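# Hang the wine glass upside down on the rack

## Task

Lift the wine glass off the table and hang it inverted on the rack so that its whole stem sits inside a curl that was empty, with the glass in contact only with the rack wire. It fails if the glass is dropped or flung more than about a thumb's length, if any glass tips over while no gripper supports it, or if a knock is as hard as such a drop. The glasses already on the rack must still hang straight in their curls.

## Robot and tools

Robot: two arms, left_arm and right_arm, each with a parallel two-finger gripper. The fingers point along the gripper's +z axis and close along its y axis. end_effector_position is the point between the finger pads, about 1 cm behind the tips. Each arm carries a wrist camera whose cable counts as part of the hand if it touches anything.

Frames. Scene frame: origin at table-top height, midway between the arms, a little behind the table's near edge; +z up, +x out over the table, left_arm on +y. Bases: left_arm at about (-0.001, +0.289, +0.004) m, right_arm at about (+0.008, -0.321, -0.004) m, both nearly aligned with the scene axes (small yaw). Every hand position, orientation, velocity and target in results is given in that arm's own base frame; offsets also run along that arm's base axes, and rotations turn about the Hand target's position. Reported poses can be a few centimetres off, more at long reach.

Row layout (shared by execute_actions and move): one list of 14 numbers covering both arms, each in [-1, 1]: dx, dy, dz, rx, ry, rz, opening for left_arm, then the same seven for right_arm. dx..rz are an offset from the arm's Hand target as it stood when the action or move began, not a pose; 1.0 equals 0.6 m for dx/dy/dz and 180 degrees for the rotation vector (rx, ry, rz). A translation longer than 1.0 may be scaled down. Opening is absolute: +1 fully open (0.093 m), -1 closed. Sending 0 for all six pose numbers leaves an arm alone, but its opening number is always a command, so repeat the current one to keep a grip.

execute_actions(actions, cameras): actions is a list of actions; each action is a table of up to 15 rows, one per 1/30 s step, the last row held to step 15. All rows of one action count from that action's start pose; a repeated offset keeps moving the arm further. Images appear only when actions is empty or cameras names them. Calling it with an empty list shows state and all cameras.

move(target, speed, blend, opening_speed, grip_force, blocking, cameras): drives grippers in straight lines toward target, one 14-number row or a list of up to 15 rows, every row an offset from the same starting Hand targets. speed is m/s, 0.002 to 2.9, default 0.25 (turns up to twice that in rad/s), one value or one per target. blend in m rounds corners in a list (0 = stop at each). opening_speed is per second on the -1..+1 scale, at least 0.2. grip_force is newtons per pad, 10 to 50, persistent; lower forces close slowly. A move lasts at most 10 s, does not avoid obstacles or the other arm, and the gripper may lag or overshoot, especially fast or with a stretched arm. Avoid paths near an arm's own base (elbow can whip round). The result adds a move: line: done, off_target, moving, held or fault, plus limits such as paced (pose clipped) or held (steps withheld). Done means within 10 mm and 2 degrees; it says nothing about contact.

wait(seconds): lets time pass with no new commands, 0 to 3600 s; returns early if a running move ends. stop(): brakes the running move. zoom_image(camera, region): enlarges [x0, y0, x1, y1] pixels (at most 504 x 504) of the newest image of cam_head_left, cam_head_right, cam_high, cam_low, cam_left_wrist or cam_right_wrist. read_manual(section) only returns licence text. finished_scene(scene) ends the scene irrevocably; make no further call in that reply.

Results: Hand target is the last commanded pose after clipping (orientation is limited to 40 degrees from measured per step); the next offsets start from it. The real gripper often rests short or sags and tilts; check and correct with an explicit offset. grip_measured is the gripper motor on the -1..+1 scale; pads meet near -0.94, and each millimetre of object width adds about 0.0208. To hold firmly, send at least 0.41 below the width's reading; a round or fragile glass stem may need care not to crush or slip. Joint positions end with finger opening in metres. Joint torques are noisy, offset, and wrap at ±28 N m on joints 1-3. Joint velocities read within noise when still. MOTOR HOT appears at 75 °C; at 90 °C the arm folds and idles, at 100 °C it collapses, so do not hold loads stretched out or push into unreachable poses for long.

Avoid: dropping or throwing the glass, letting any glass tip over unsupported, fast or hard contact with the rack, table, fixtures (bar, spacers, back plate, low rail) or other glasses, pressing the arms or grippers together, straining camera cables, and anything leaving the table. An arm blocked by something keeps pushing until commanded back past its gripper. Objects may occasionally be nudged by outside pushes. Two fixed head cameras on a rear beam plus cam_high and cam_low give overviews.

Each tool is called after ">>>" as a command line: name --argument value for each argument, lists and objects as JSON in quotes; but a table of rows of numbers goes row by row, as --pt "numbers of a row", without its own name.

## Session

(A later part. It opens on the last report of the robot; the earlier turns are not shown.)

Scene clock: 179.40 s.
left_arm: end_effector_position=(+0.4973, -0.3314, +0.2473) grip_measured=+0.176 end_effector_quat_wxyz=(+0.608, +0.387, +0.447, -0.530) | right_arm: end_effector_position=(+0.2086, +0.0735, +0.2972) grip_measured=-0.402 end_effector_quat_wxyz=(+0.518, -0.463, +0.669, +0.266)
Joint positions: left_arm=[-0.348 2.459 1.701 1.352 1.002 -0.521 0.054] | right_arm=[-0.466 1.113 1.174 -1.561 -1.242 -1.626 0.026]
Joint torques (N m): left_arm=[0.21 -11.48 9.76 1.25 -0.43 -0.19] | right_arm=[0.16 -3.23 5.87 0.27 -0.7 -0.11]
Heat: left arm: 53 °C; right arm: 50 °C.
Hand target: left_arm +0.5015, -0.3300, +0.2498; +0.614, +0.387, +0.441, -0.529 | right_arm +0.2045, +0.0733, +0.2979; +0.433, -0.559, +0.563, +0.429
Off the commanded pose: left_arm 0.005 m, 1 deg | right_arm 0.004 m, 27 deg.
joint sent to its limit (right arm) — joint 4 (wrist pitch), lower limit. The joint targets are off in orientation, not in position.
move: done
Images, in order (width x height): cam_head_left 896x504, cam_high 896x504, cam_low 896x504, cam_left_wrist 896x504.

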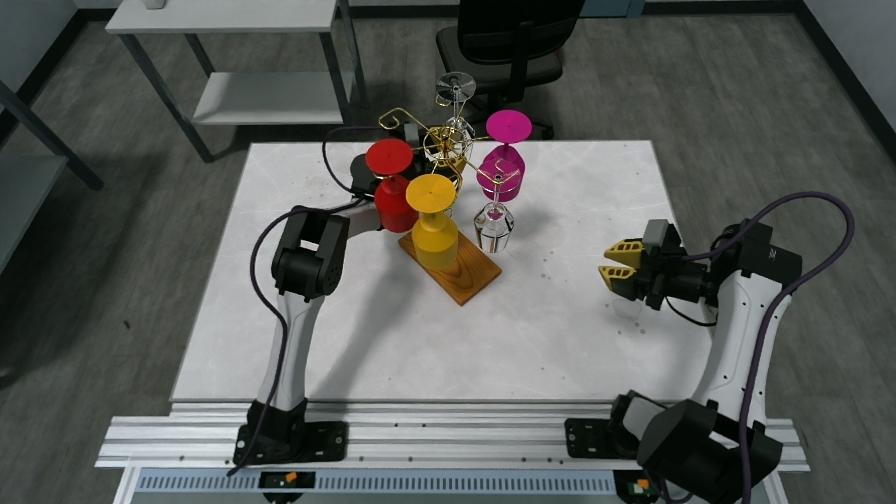

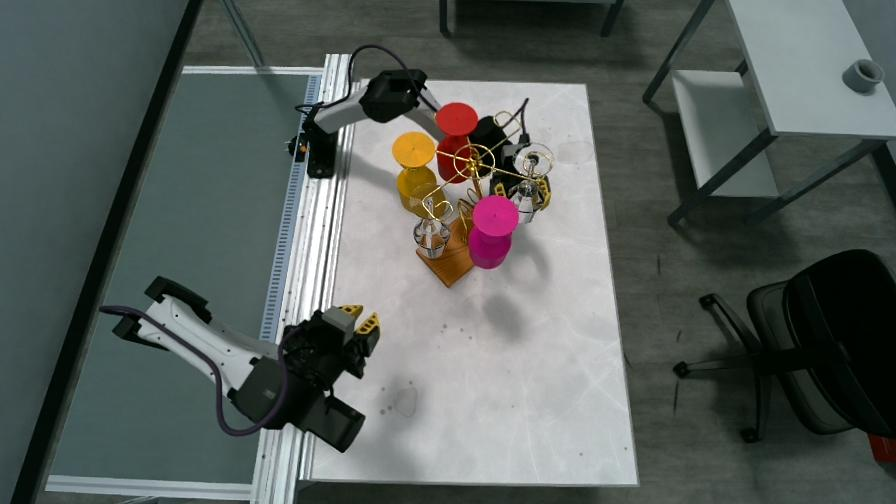

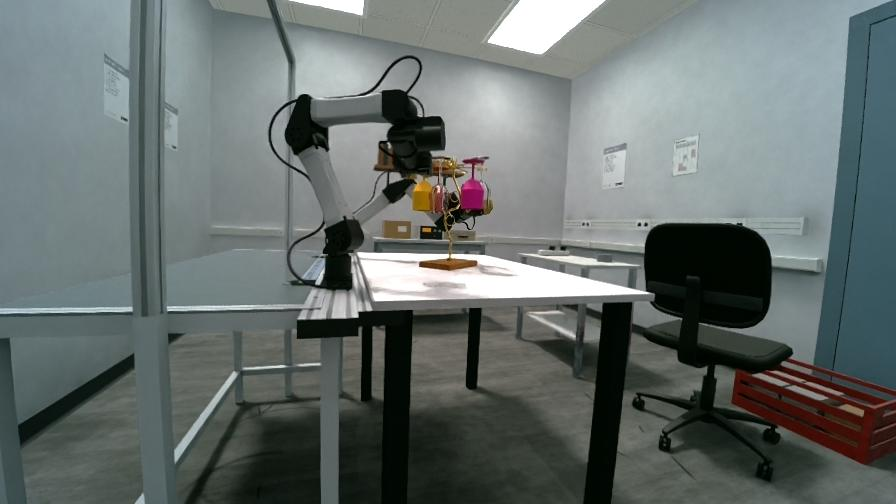

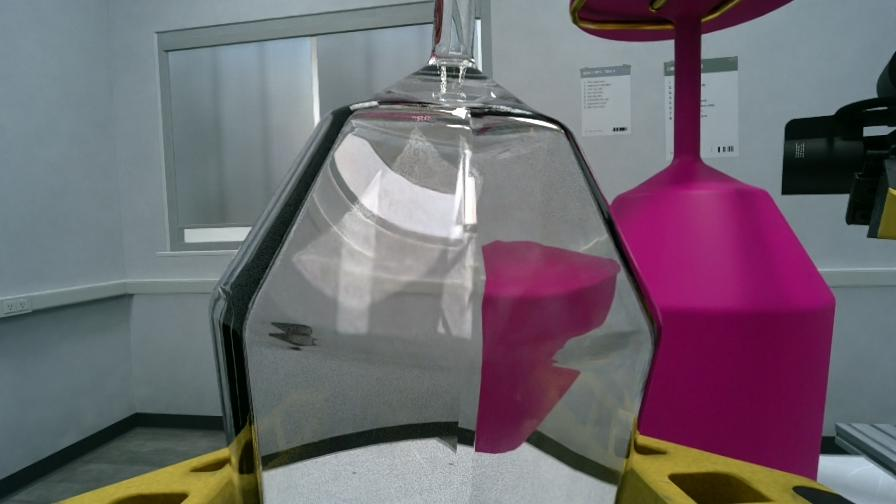

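>>> move --target '[0.022,-0.002,0,0,0,0,-0.25,0,0,0,0,0,0,-0.4]' --speed 0.05 --cameras '["cam_head_left","cam_high","cam_head_right","cam_low"]'

>>> zoom_image --camera "cam_head_left" --region '[410, 70, 490, 150]'

>>> zoom_image --camera "cam_high" --region '[480, 110, 560, 190]'

>>> zoom_image --camera "cam_low" --region '[430, 140, 500, 210]'

>>> zoom_image --camera "cam_head_right" --region '[400, 60, 480, 140]'

Scene clock: 180.83 s.
left_arm: end_effector_position=(+0.5082, -0.3357, +0.2484) grip_measured=+0.176 end_effector_quat_wxyz=(+0.608, +0.389, +0.444, -0.532) | right_arm: end_effector_position=(+0.2086, +0.0735, +0.2972) grip_measured=-0.402 end_effector_quat_wxyz=(+0.518, -0.463, +0.669, +0.266)
Joint positions: left_arm=[-0.348 2.507 1.794 1.317 1.006 -0.527 0.054] | right_arm=[-0.466 1.113 1.174 -1.561 -1.242 -1.626 0.026]
Joint torques (N m): left_arm=[0.72 -11.77 9.88 1.23 -0.41 -0.19] | right_arm=[0.21 -3.23 5.89 0.27 -0.7 -0.1]
Heat: left arm: 54 °C; right arm: 50 °C.
Hand target: left_arm +0.5146, -0.3312, +0.2498; +0.614, +0.387, +0.441, -0.529 | right_arm +0.2045, +0.0733, +0.2979; +0.433, -0.559, +0.563, +0.429
Off the commanded pose: left_arm 0.008 m, 1 deg | right_arm 0.004 m, 27 deg.
joint sent to its limit (right arm) — joint 4 (wrist pitch), lower limit. The joint targets are off in orientation, not in position.
move: done
Images, in order (width x height): cam_head_left 896x504, cam_head_right 896x504, cam_high 896x504, cam_low 896x504.

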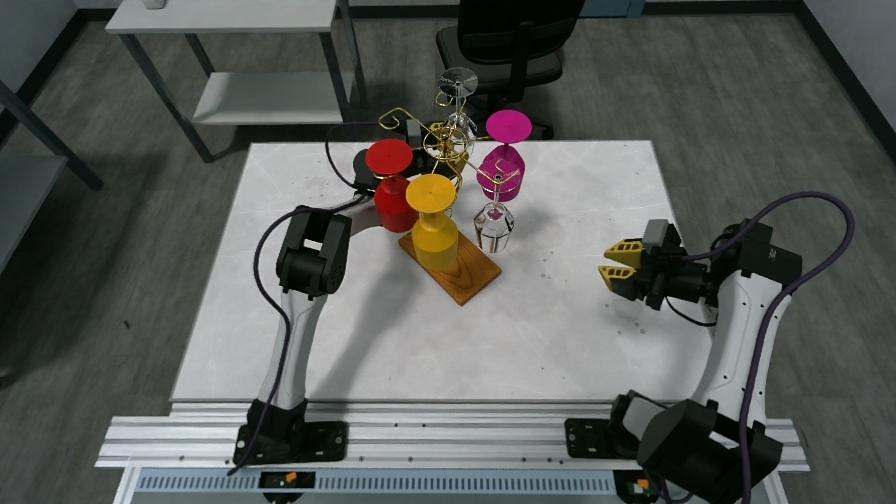

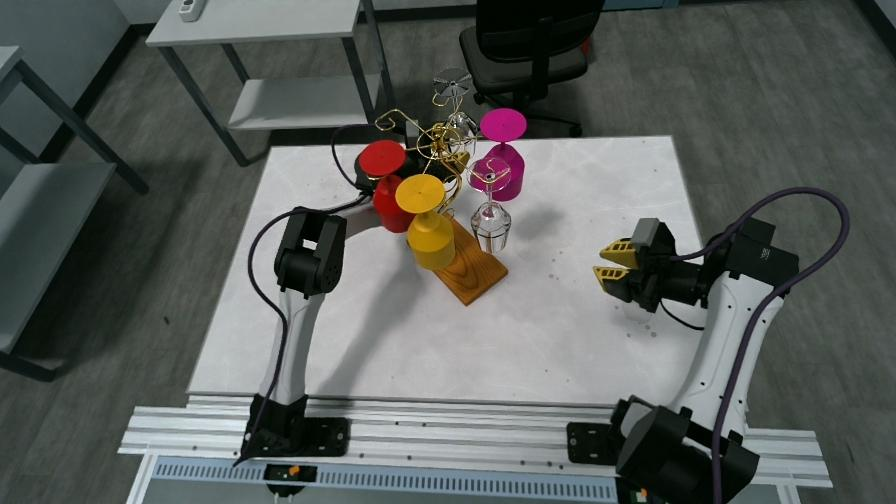

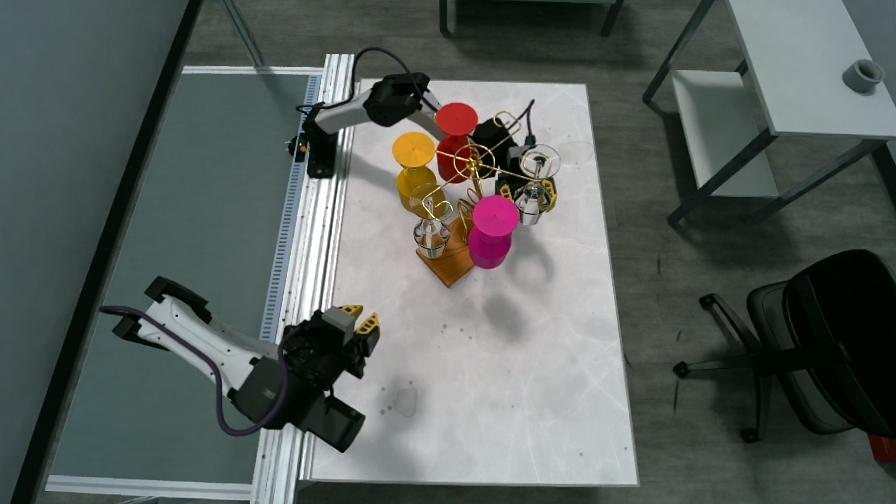

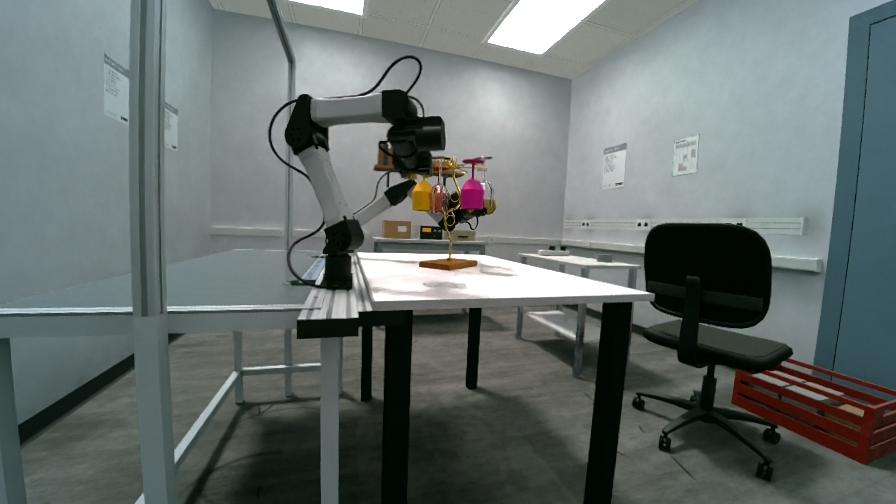

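Scaled by 6.300 from the camera's image (finer frame: 1280x720).

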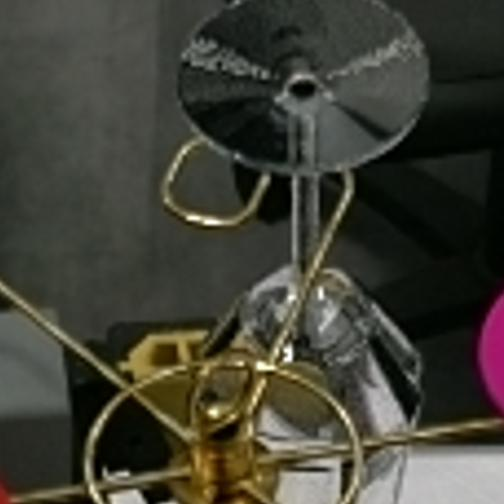

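Scaled by 6.300 from the camera's image (finer frame: 1280x720).

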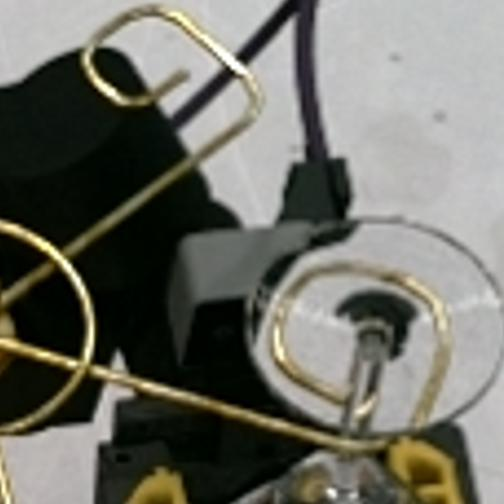

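Scaled by 7.200 from the camera's image (finer frame: 1280x720).

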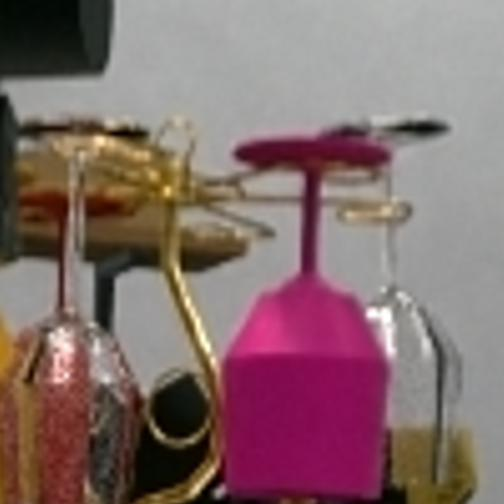

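Scaled by 6.300 from the camera's image (finer frame: 1280x720).

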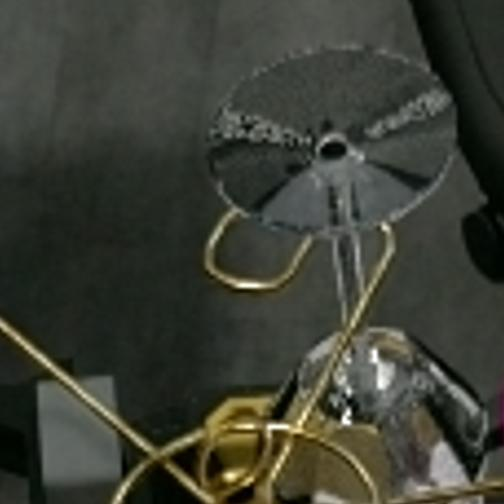

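>>> move --pt "0.007 0 0 0 0 0 -0.25 0 0 0 0 0 0 -0.4" --pt "0.008 0.012 0 0 0 0 -0.25 0 0 0 0 0 0 -0.4" --speed 0.04 --cameras '["cam_head_left","cam_high","cam_head_right","cam_low"]'

>>> zoom_image --camera "cam_head_left" --region '[410, 70, 490, 150]'

>>> zoom_image --camera "cam_high" --region '[480, 110, 560, 190]'

>>> zoom_image --camera "cam_low" --region '[430, 140, 500, 210]'

>>> zoom_image --camera "cam_head_right" --region '[400, 60, 480, 140]'

Scene clock: 182.47 s.
left_arm: end_effector_position=(+0.5169, -0.3273, +0.2473) grip_measured=+0.176 end_effector_quat_wxyz=(+0.606, +0.386, +0.449, -0.532) | right_arm: end_effector_position=(+0.2086, +0.0735, +0.2972) grip_measured=-0.402 end_effector_quat_wxyz=(+0.518, -0.463, +0.669, +0.266)
Joint positions: left_arm=[-0.328 2.523 1.824 1.304 1.018 -0.544 0.054] | right_arm=[-0.466 1.113 1.174 -1.561 -1.242 -1.626 0.026]
Joint torques (N m): left_arm=[0.42 -12.07 9.32 1.38 -0.43 -0.16] | right_arm=[0.17 -3.29 5.82 0.26 -0.7 -0.11]
Heat: left arm: 55 °C; right arm: 50 °C.
Hand target: left_arm +0.5194, -0.3241, +0.2497; +0.614, +0.387, +0.441, -0.529 | right_arm +0.2045, +0.0733, +0.2979; +0.433, -0.559, +0.563, +0.429
Off the commanded pose: left_arm 0.005 m, 1 deg | right_arm 0.004 m, 27 deg.
joint sent to its limit (right arm) — joint 4 (wrist pitch), lower limit. The joint targets are off in orientation, not in position.
move: done
Images, in order (width x height): cam_head_left 896x504, cam_head_right 896x504, cam_high 896x504, cam_low 896x504.

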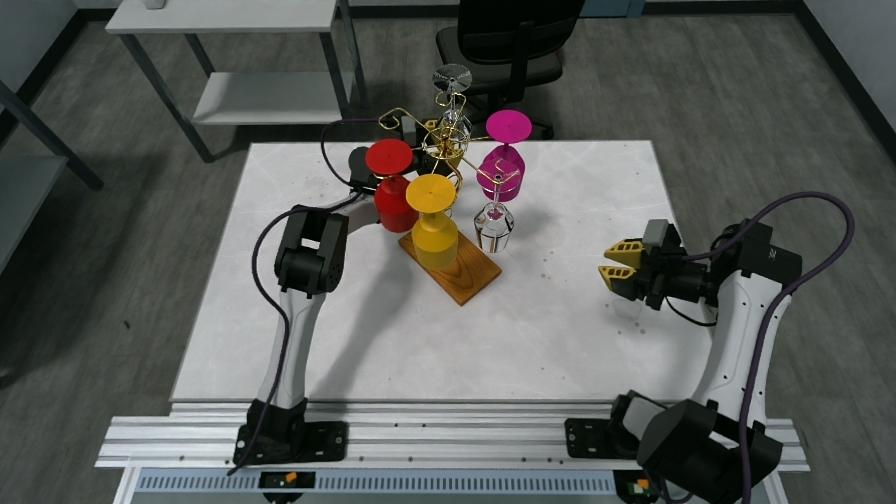

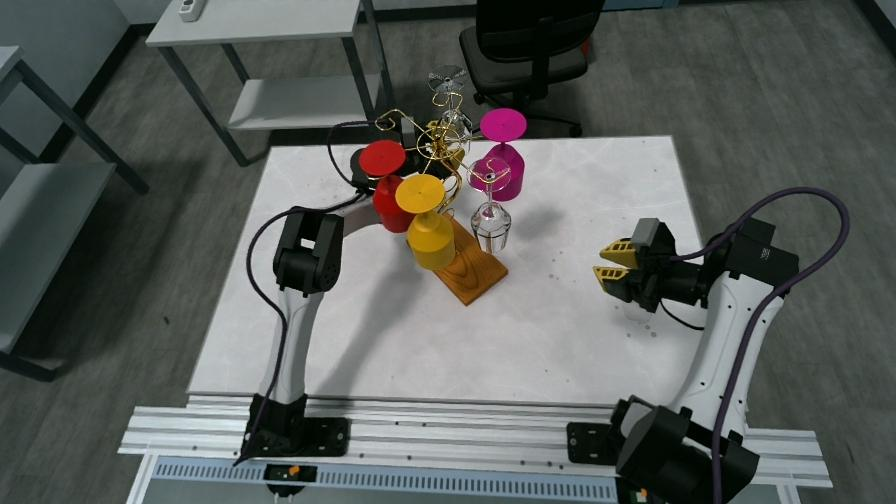

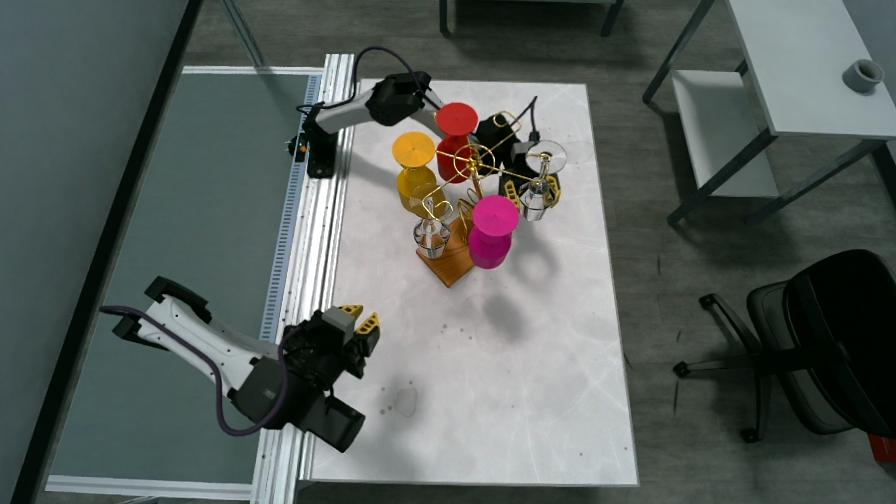

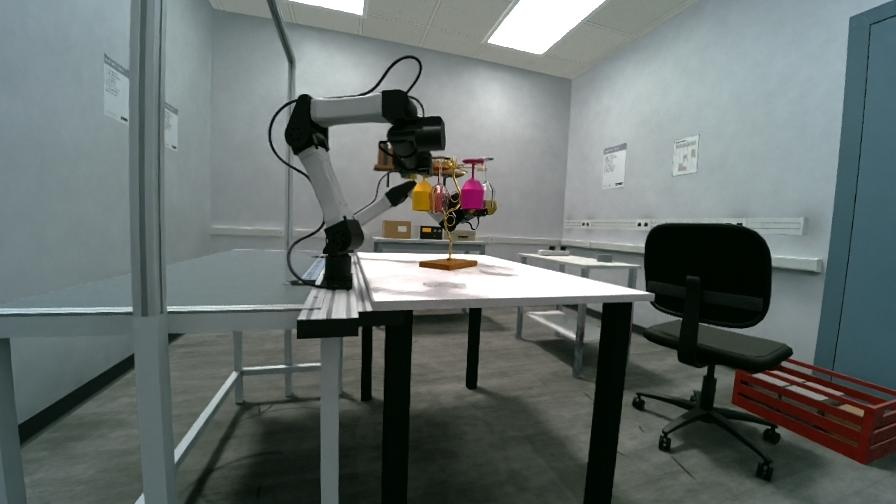

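Scaled by 6.300 from the camera's image (finer frame: 1280x720).

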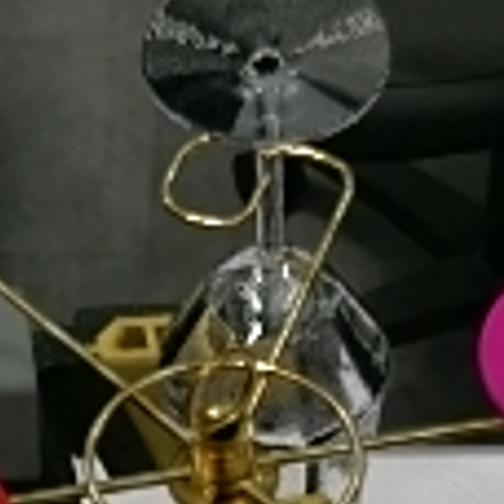

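Scaled by 6.300 from the camera's image (finer frame: 1280x720).

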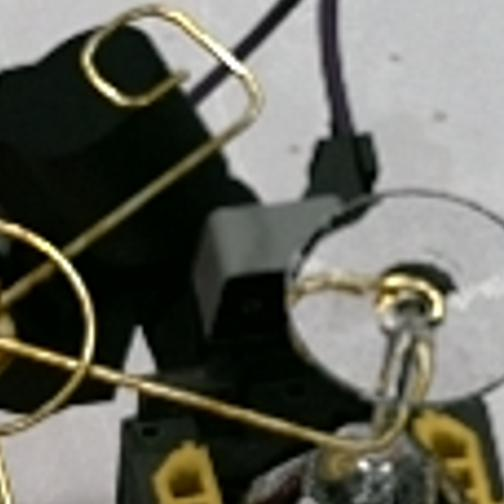

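Scaled by 7.200 from the camera's image (finer frame: 1280x720).

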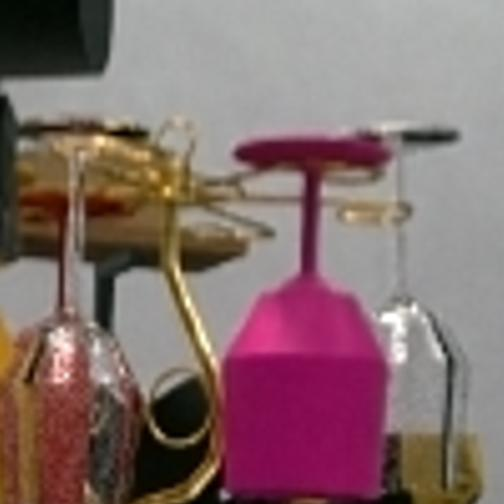

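Scaled by 6.300 from the camera's image (finer frame: 1280x720).

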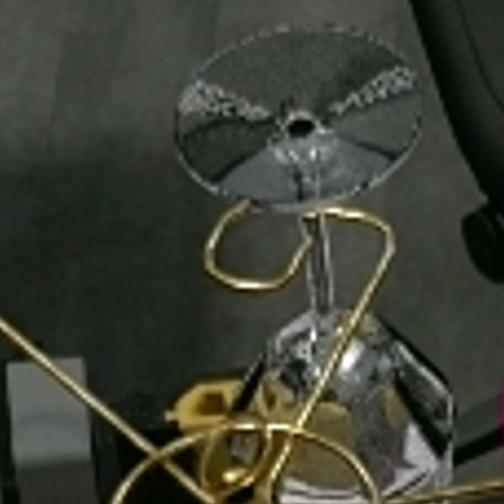

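>>> move --pt "-0.003 0.012 0 0 0 0 -0.25 0 0 0 0 0 0 -0.4" --pt "-0.02 0.02 0 0 0 0 -0.25 0 0 0 0 0 0 -0.4" --speed 0.04 --cameras '["cam_head_left","cam_high","cam_head_right","cam_low"]'

>>> zoom_image --camera "cam_head_left" --region '[410, 70, 490, 150]'

>>> zoom_image --camera "cam_high" --region '[480, 110, 560, 190]'

>>> zoom_image --camera "cam_low" --region '[430, 140, 500, 210]'

>>> zoom_image --camera "cam_head_right" --region '[400, 60, 480, 140]'

Scene clock: 184.33 s.
left_arm: end_effector_position=(+0.5115, -0.3199, +0.2270) grip_measured=+0.176 end_effector_quat_wxyz=(+0.594, +0.382, +0.461, -0.537) | right_arm: end_effector_position=(+0.2086, +0.0735, +0.2972) grip_measured=-0.402 end_effector_quat_wxyz=(+0.518, -0.463, +0.669, +0.266)
Joint positions: left_arm=[-0.317 2.523 1.75 1.36 1.033 -0.562 0.054] | right_arm=[-0.466 1.113 1.174 -1.561 -1.242 -1.626 0.026]
Joint torques (N m): left_arm=[0.68 -15.9 6.58 1.57 -0.45 -0.18] | right_arm=[0.17 -3.26 5.94 0.28 -0.69 -0.11]
Heat: left arm: 55 °C; right arm: 50 °C.
Hand target: left_arm +0.5074, -0.3121, +0.2497; +0.613, +0.387, +0.441, -0.529 | right_arm +0.2045, +0.0733, +0.2979; +0.433, -0.559, +0.563, +0.429
Off the commanded pose: left_arm 0.024 m, 3 deg | right_arm 0.004 m, 27 deg.
joint sent to its limit (right arm) — joint 4 (wrist pitch), lower limit. The joint targets are off in orientation, not in position.
move: off_target (left_arm)
Images, in order (width x height): cam_head_left 896x504, cam_head_right 896x504, cam_high 896x504, cam_low 896x504.

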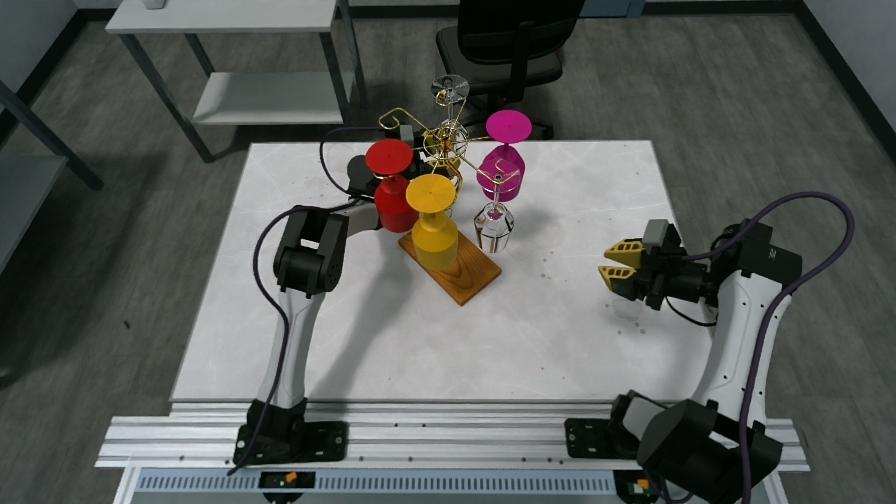

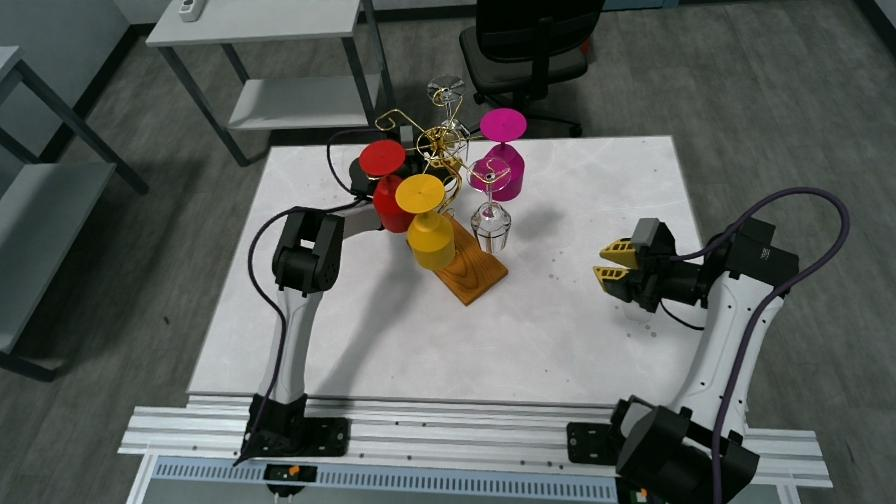

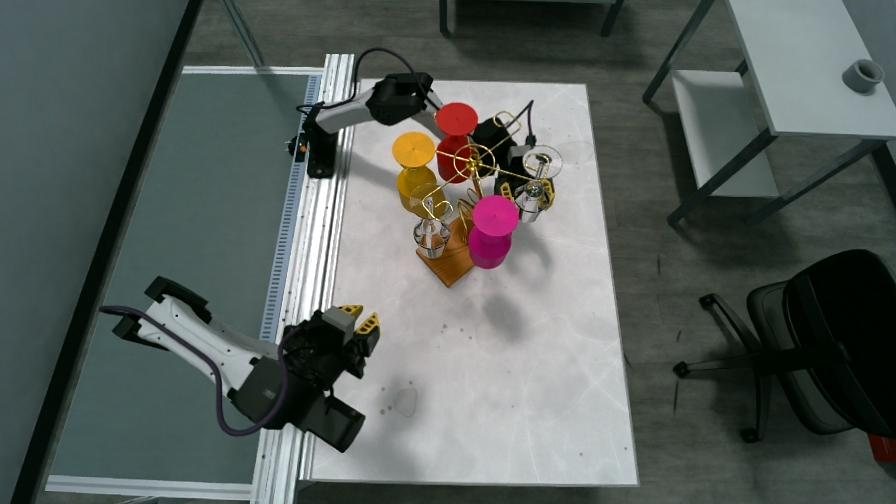

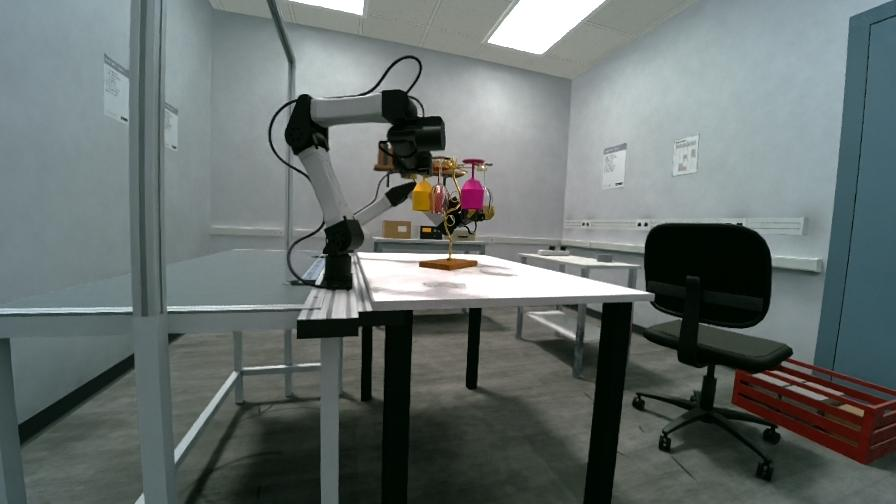

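Scaled by 6.300 from the camera's image (finer frame: 1280x720).

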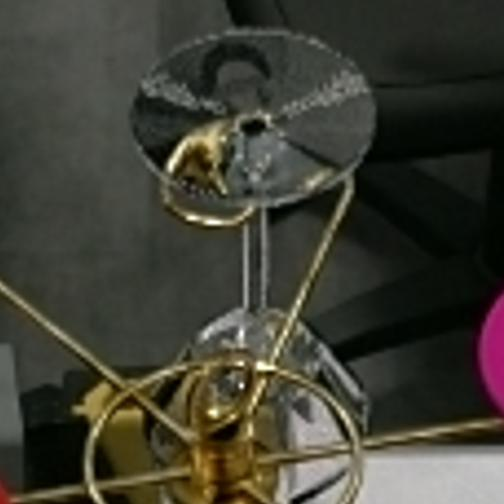

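Scaled by 6.300 from the camera's image (finer frame: 1280x720).

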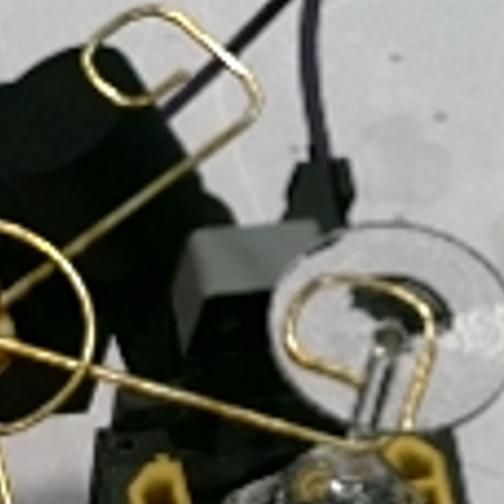

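Scaled by 7.200 from the camera's image (finer frame: 1280x720).

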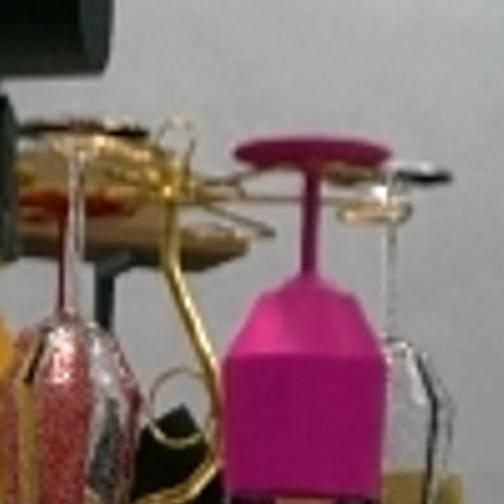

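Scaled by 6.300 from the camera's image (finer frame: 1280x720).

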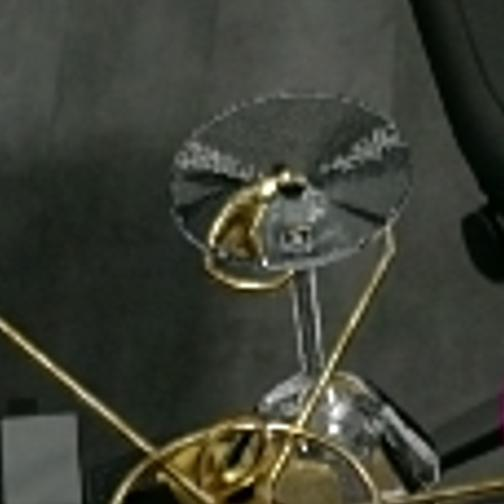

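>>> move --pt "-0.005 0.008 0 0 0 0 -0.25 0 0 0 0 0 0 -0.4" --pt "-0.019 0.008 0 0 0 0 -0.25 0 0 0 0 0 0 -0.4" --speed 0.04 --cameras '["cam_head_left","cam_high","cam_head_right","cam_low"]'

>>> zoom_image --camera "cam_head_left" --region '[410, 70, 490, 150]'

>>> zoom_image --camera "cam_high" --region '[480, 110, 560, 190]'

>>> zoom_image --camera "cam_low" --region '[430, 140, 500, 210]'

Scene clock: 186.17 s.
left_arm: end_effector_position=(+0.5027, -0.3118, +0.2243) grip_measured=+0.176 end_effector_quat_wxyz=(+0.593, +0.379, +0.465, -0.538) | right_arm: end_effector_position=(+0.2086, +0.0735, +0.2972) grip_measured=-0.402 end_effector_quat_wxyz=(+0.518, -0.463, +0.669, +0.266)
Joint positions: left_arm=[-0.308 2.486 1.666 1.403 1.037 -0.57 0.054] | right_arm=[-0.466 1.113 1.174 -1.561 -1.242 -1.626 0.026]
Joint torques (N m): left_arm=[-0.06 -16.08 6.45 1.5 -0.47 -0.14] | right_arm=[0.13 -3.29 5.85 0.28 -0.7 -0.1]
Heat: left arm: 57 °C; right arm: 49 °C.
Hand target: left_arm +0.4960, -0.3072, +0.2498; +0.614, +0.387, +0.441, -0.529 | right_arm +0.2045, +0.0733, +0.2979; +0.433, -0.559, +0.563, +0.429
Off the commanded pose: left_arm 0.027 m, 4 deg | right_arm 0.004 m, 27 deg.
joint sent to its limit (right arm) — joint 4 (wrist pitch), lower limit. The joint targets are off in orientation, not in position.
move: off_target (left_arm)
Images, in order (width x height): cam_head_left 896x504, cam_head_right 896x504, cam_high 896x504, cam_low 896x504.

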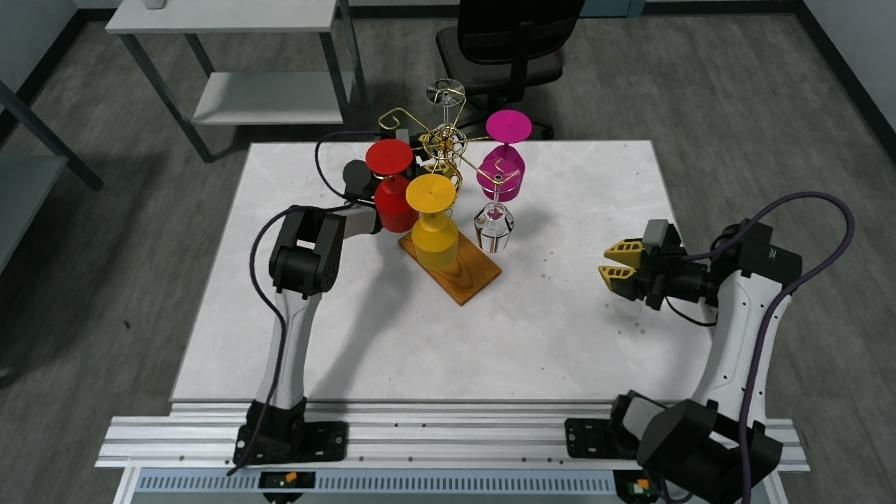

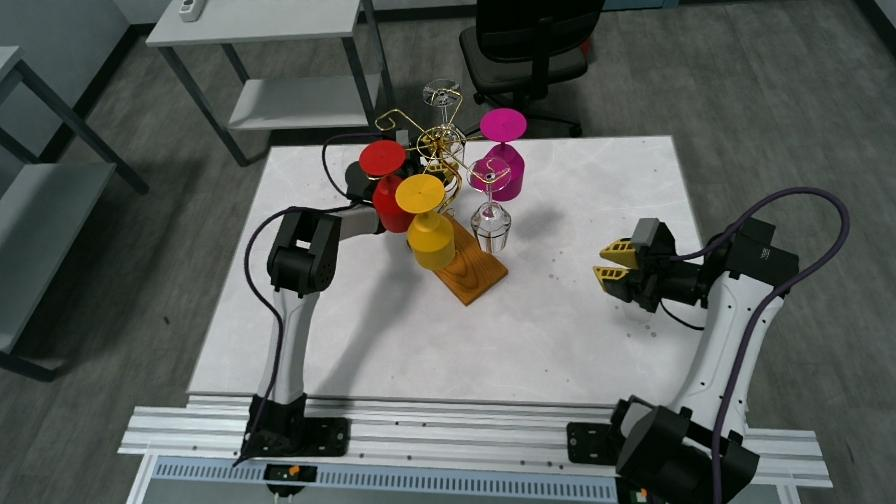

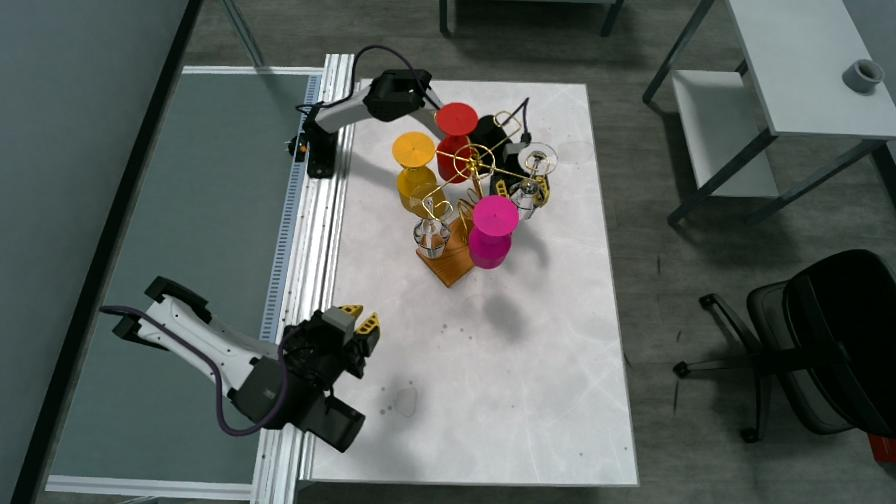

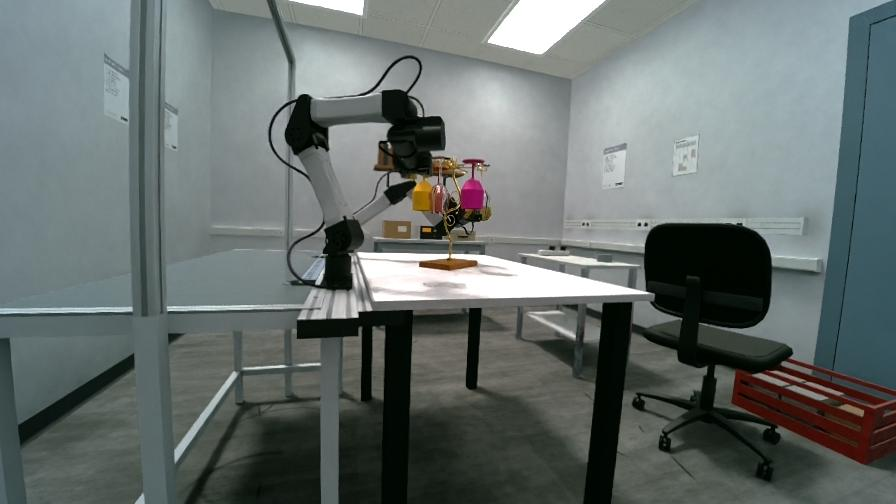

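Scaled by 6.300 from the camera's image (finer frame: 1280x720).

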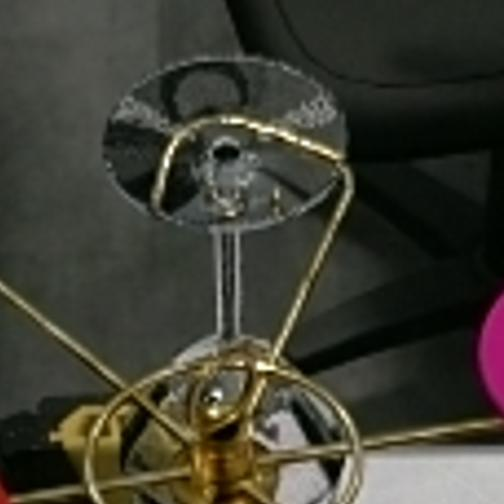

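Scaled by 6.300 from the camera's image (finer frame: 1280x720).

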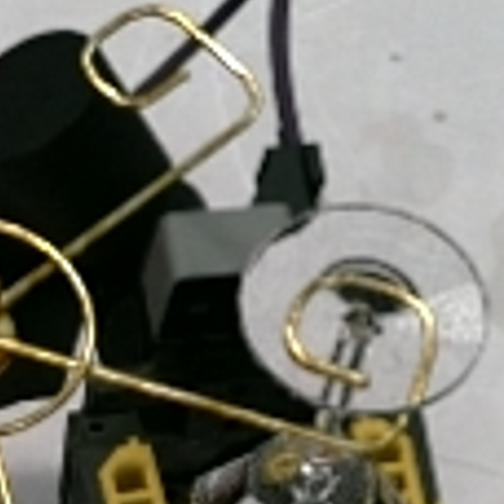

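Scaled by 7.200 from the camera's image (finer frame: 1280x720).

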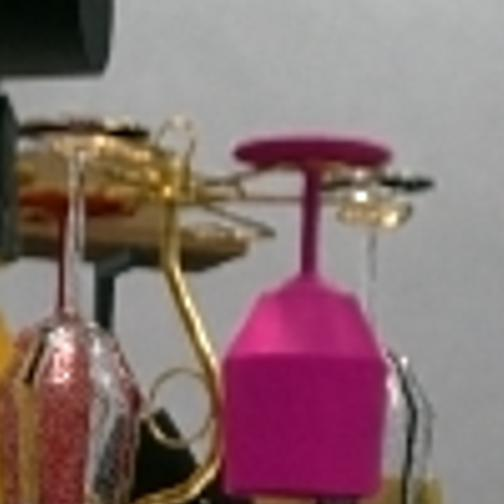

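>>> move --target '[0,0,-0.045,0,0,0,-0.25,0,0,0,0,0,0,-0.4]' --speed 0.04 --cameras '["cam_head_left","cam_high","cam_low"]'

>>> zoom_image --camera "cam_low" --region '[430, 140, 500, 210]'

>>> zoom_image --camera "cam_high" --region '[480, 110, 560, 190]'

Scene clock: 187.37 s.
left_arm: end_effector_position=(+0.4988, -0.3106, +0.2236) grip_measured=+0.176 end_effector_quat_wxyz=(+0.598, +0.382, +0.458, -0.535) | right_arm: end_effector_position=(+0.2086, +0.0735, +0.2972) grip_measured=-0.402 end_effector_quat_wxyz=(+0.518, -0.463, +0.669, +0.266)
Joint positions: left_arm=[-0.308 2.486 1.65 1.44 1.037 -0.57 0.054] | right_arm=[-0.466 1.113 1.174 -1.561 -1.242 -1.626 0.026]
Joint torques (N m): left_arm=[0.12 -11.59 6.45 1.75 -0.5 -0.11] | right_arm=[0.14 -3.25 5.91 0.28 -0.71 -0.1]
Heat: left arm: 59 °C; right arm: 49 °C.
Hand target: left_arm +0.4960, -0.3072, +0.2228; +0.614, +0.387, +0.441, -0.529 | right_arm +0.2045, +0.0733, +0.2979; +0.433, -0.559, +0.563, +0.429
Off the commanded pose: left_arm 0.004 m, 3 deg | right_arm 0.004 m, 27 deg.
joint sent to its limit (right arm) — joint 4 (wrist pitch), lower limit. The joint targets are off in orientation, not in position.
move: off_target (left_arm)

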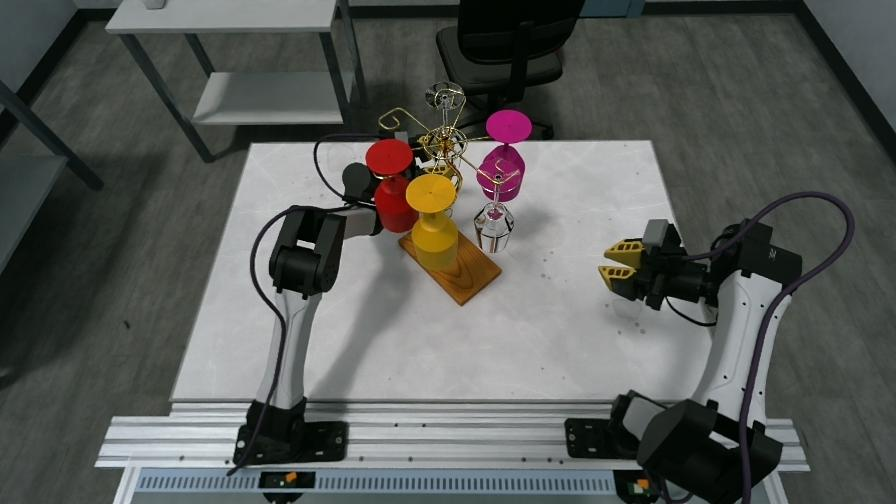

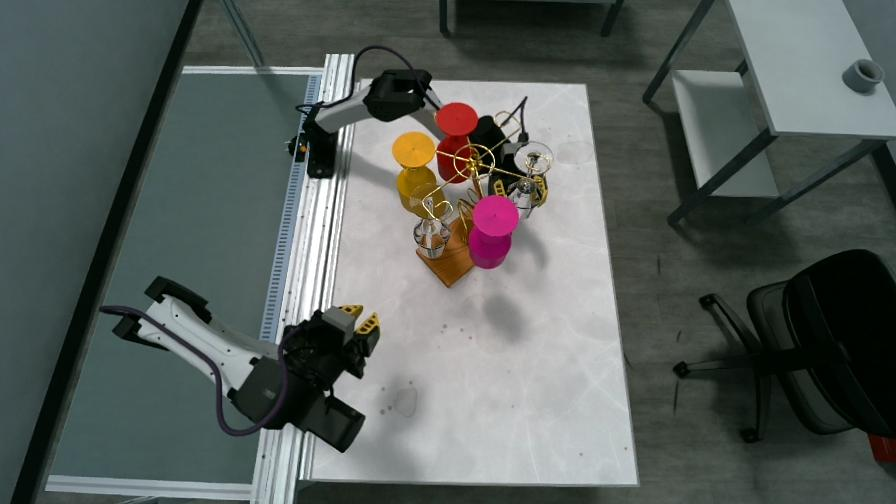

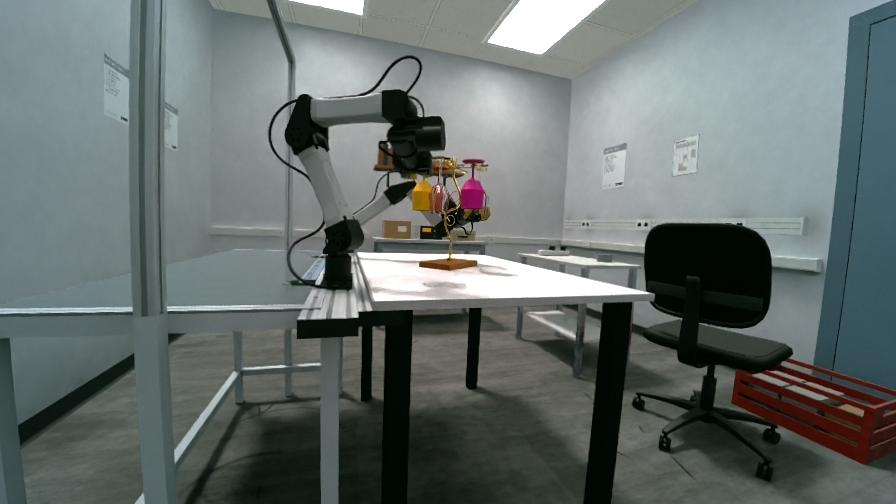

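Scaled by 7.200 from the camera's image (finer frame: 1280x720).

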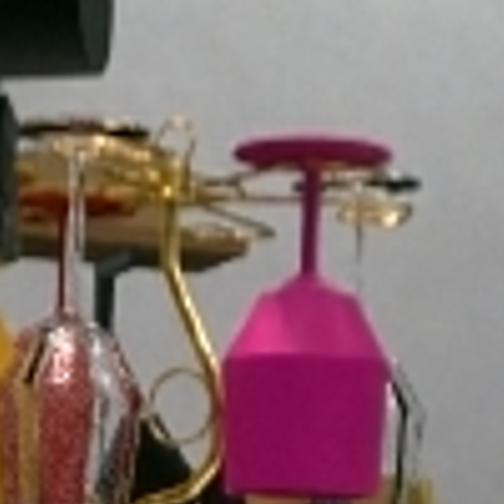

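Scaled by 6.300 from the camera's image (finer frame: 1280x720).

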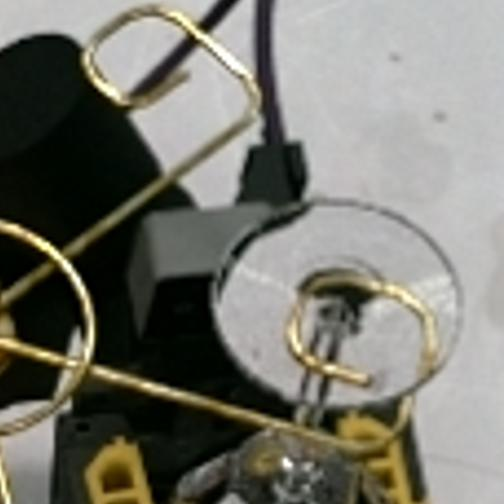

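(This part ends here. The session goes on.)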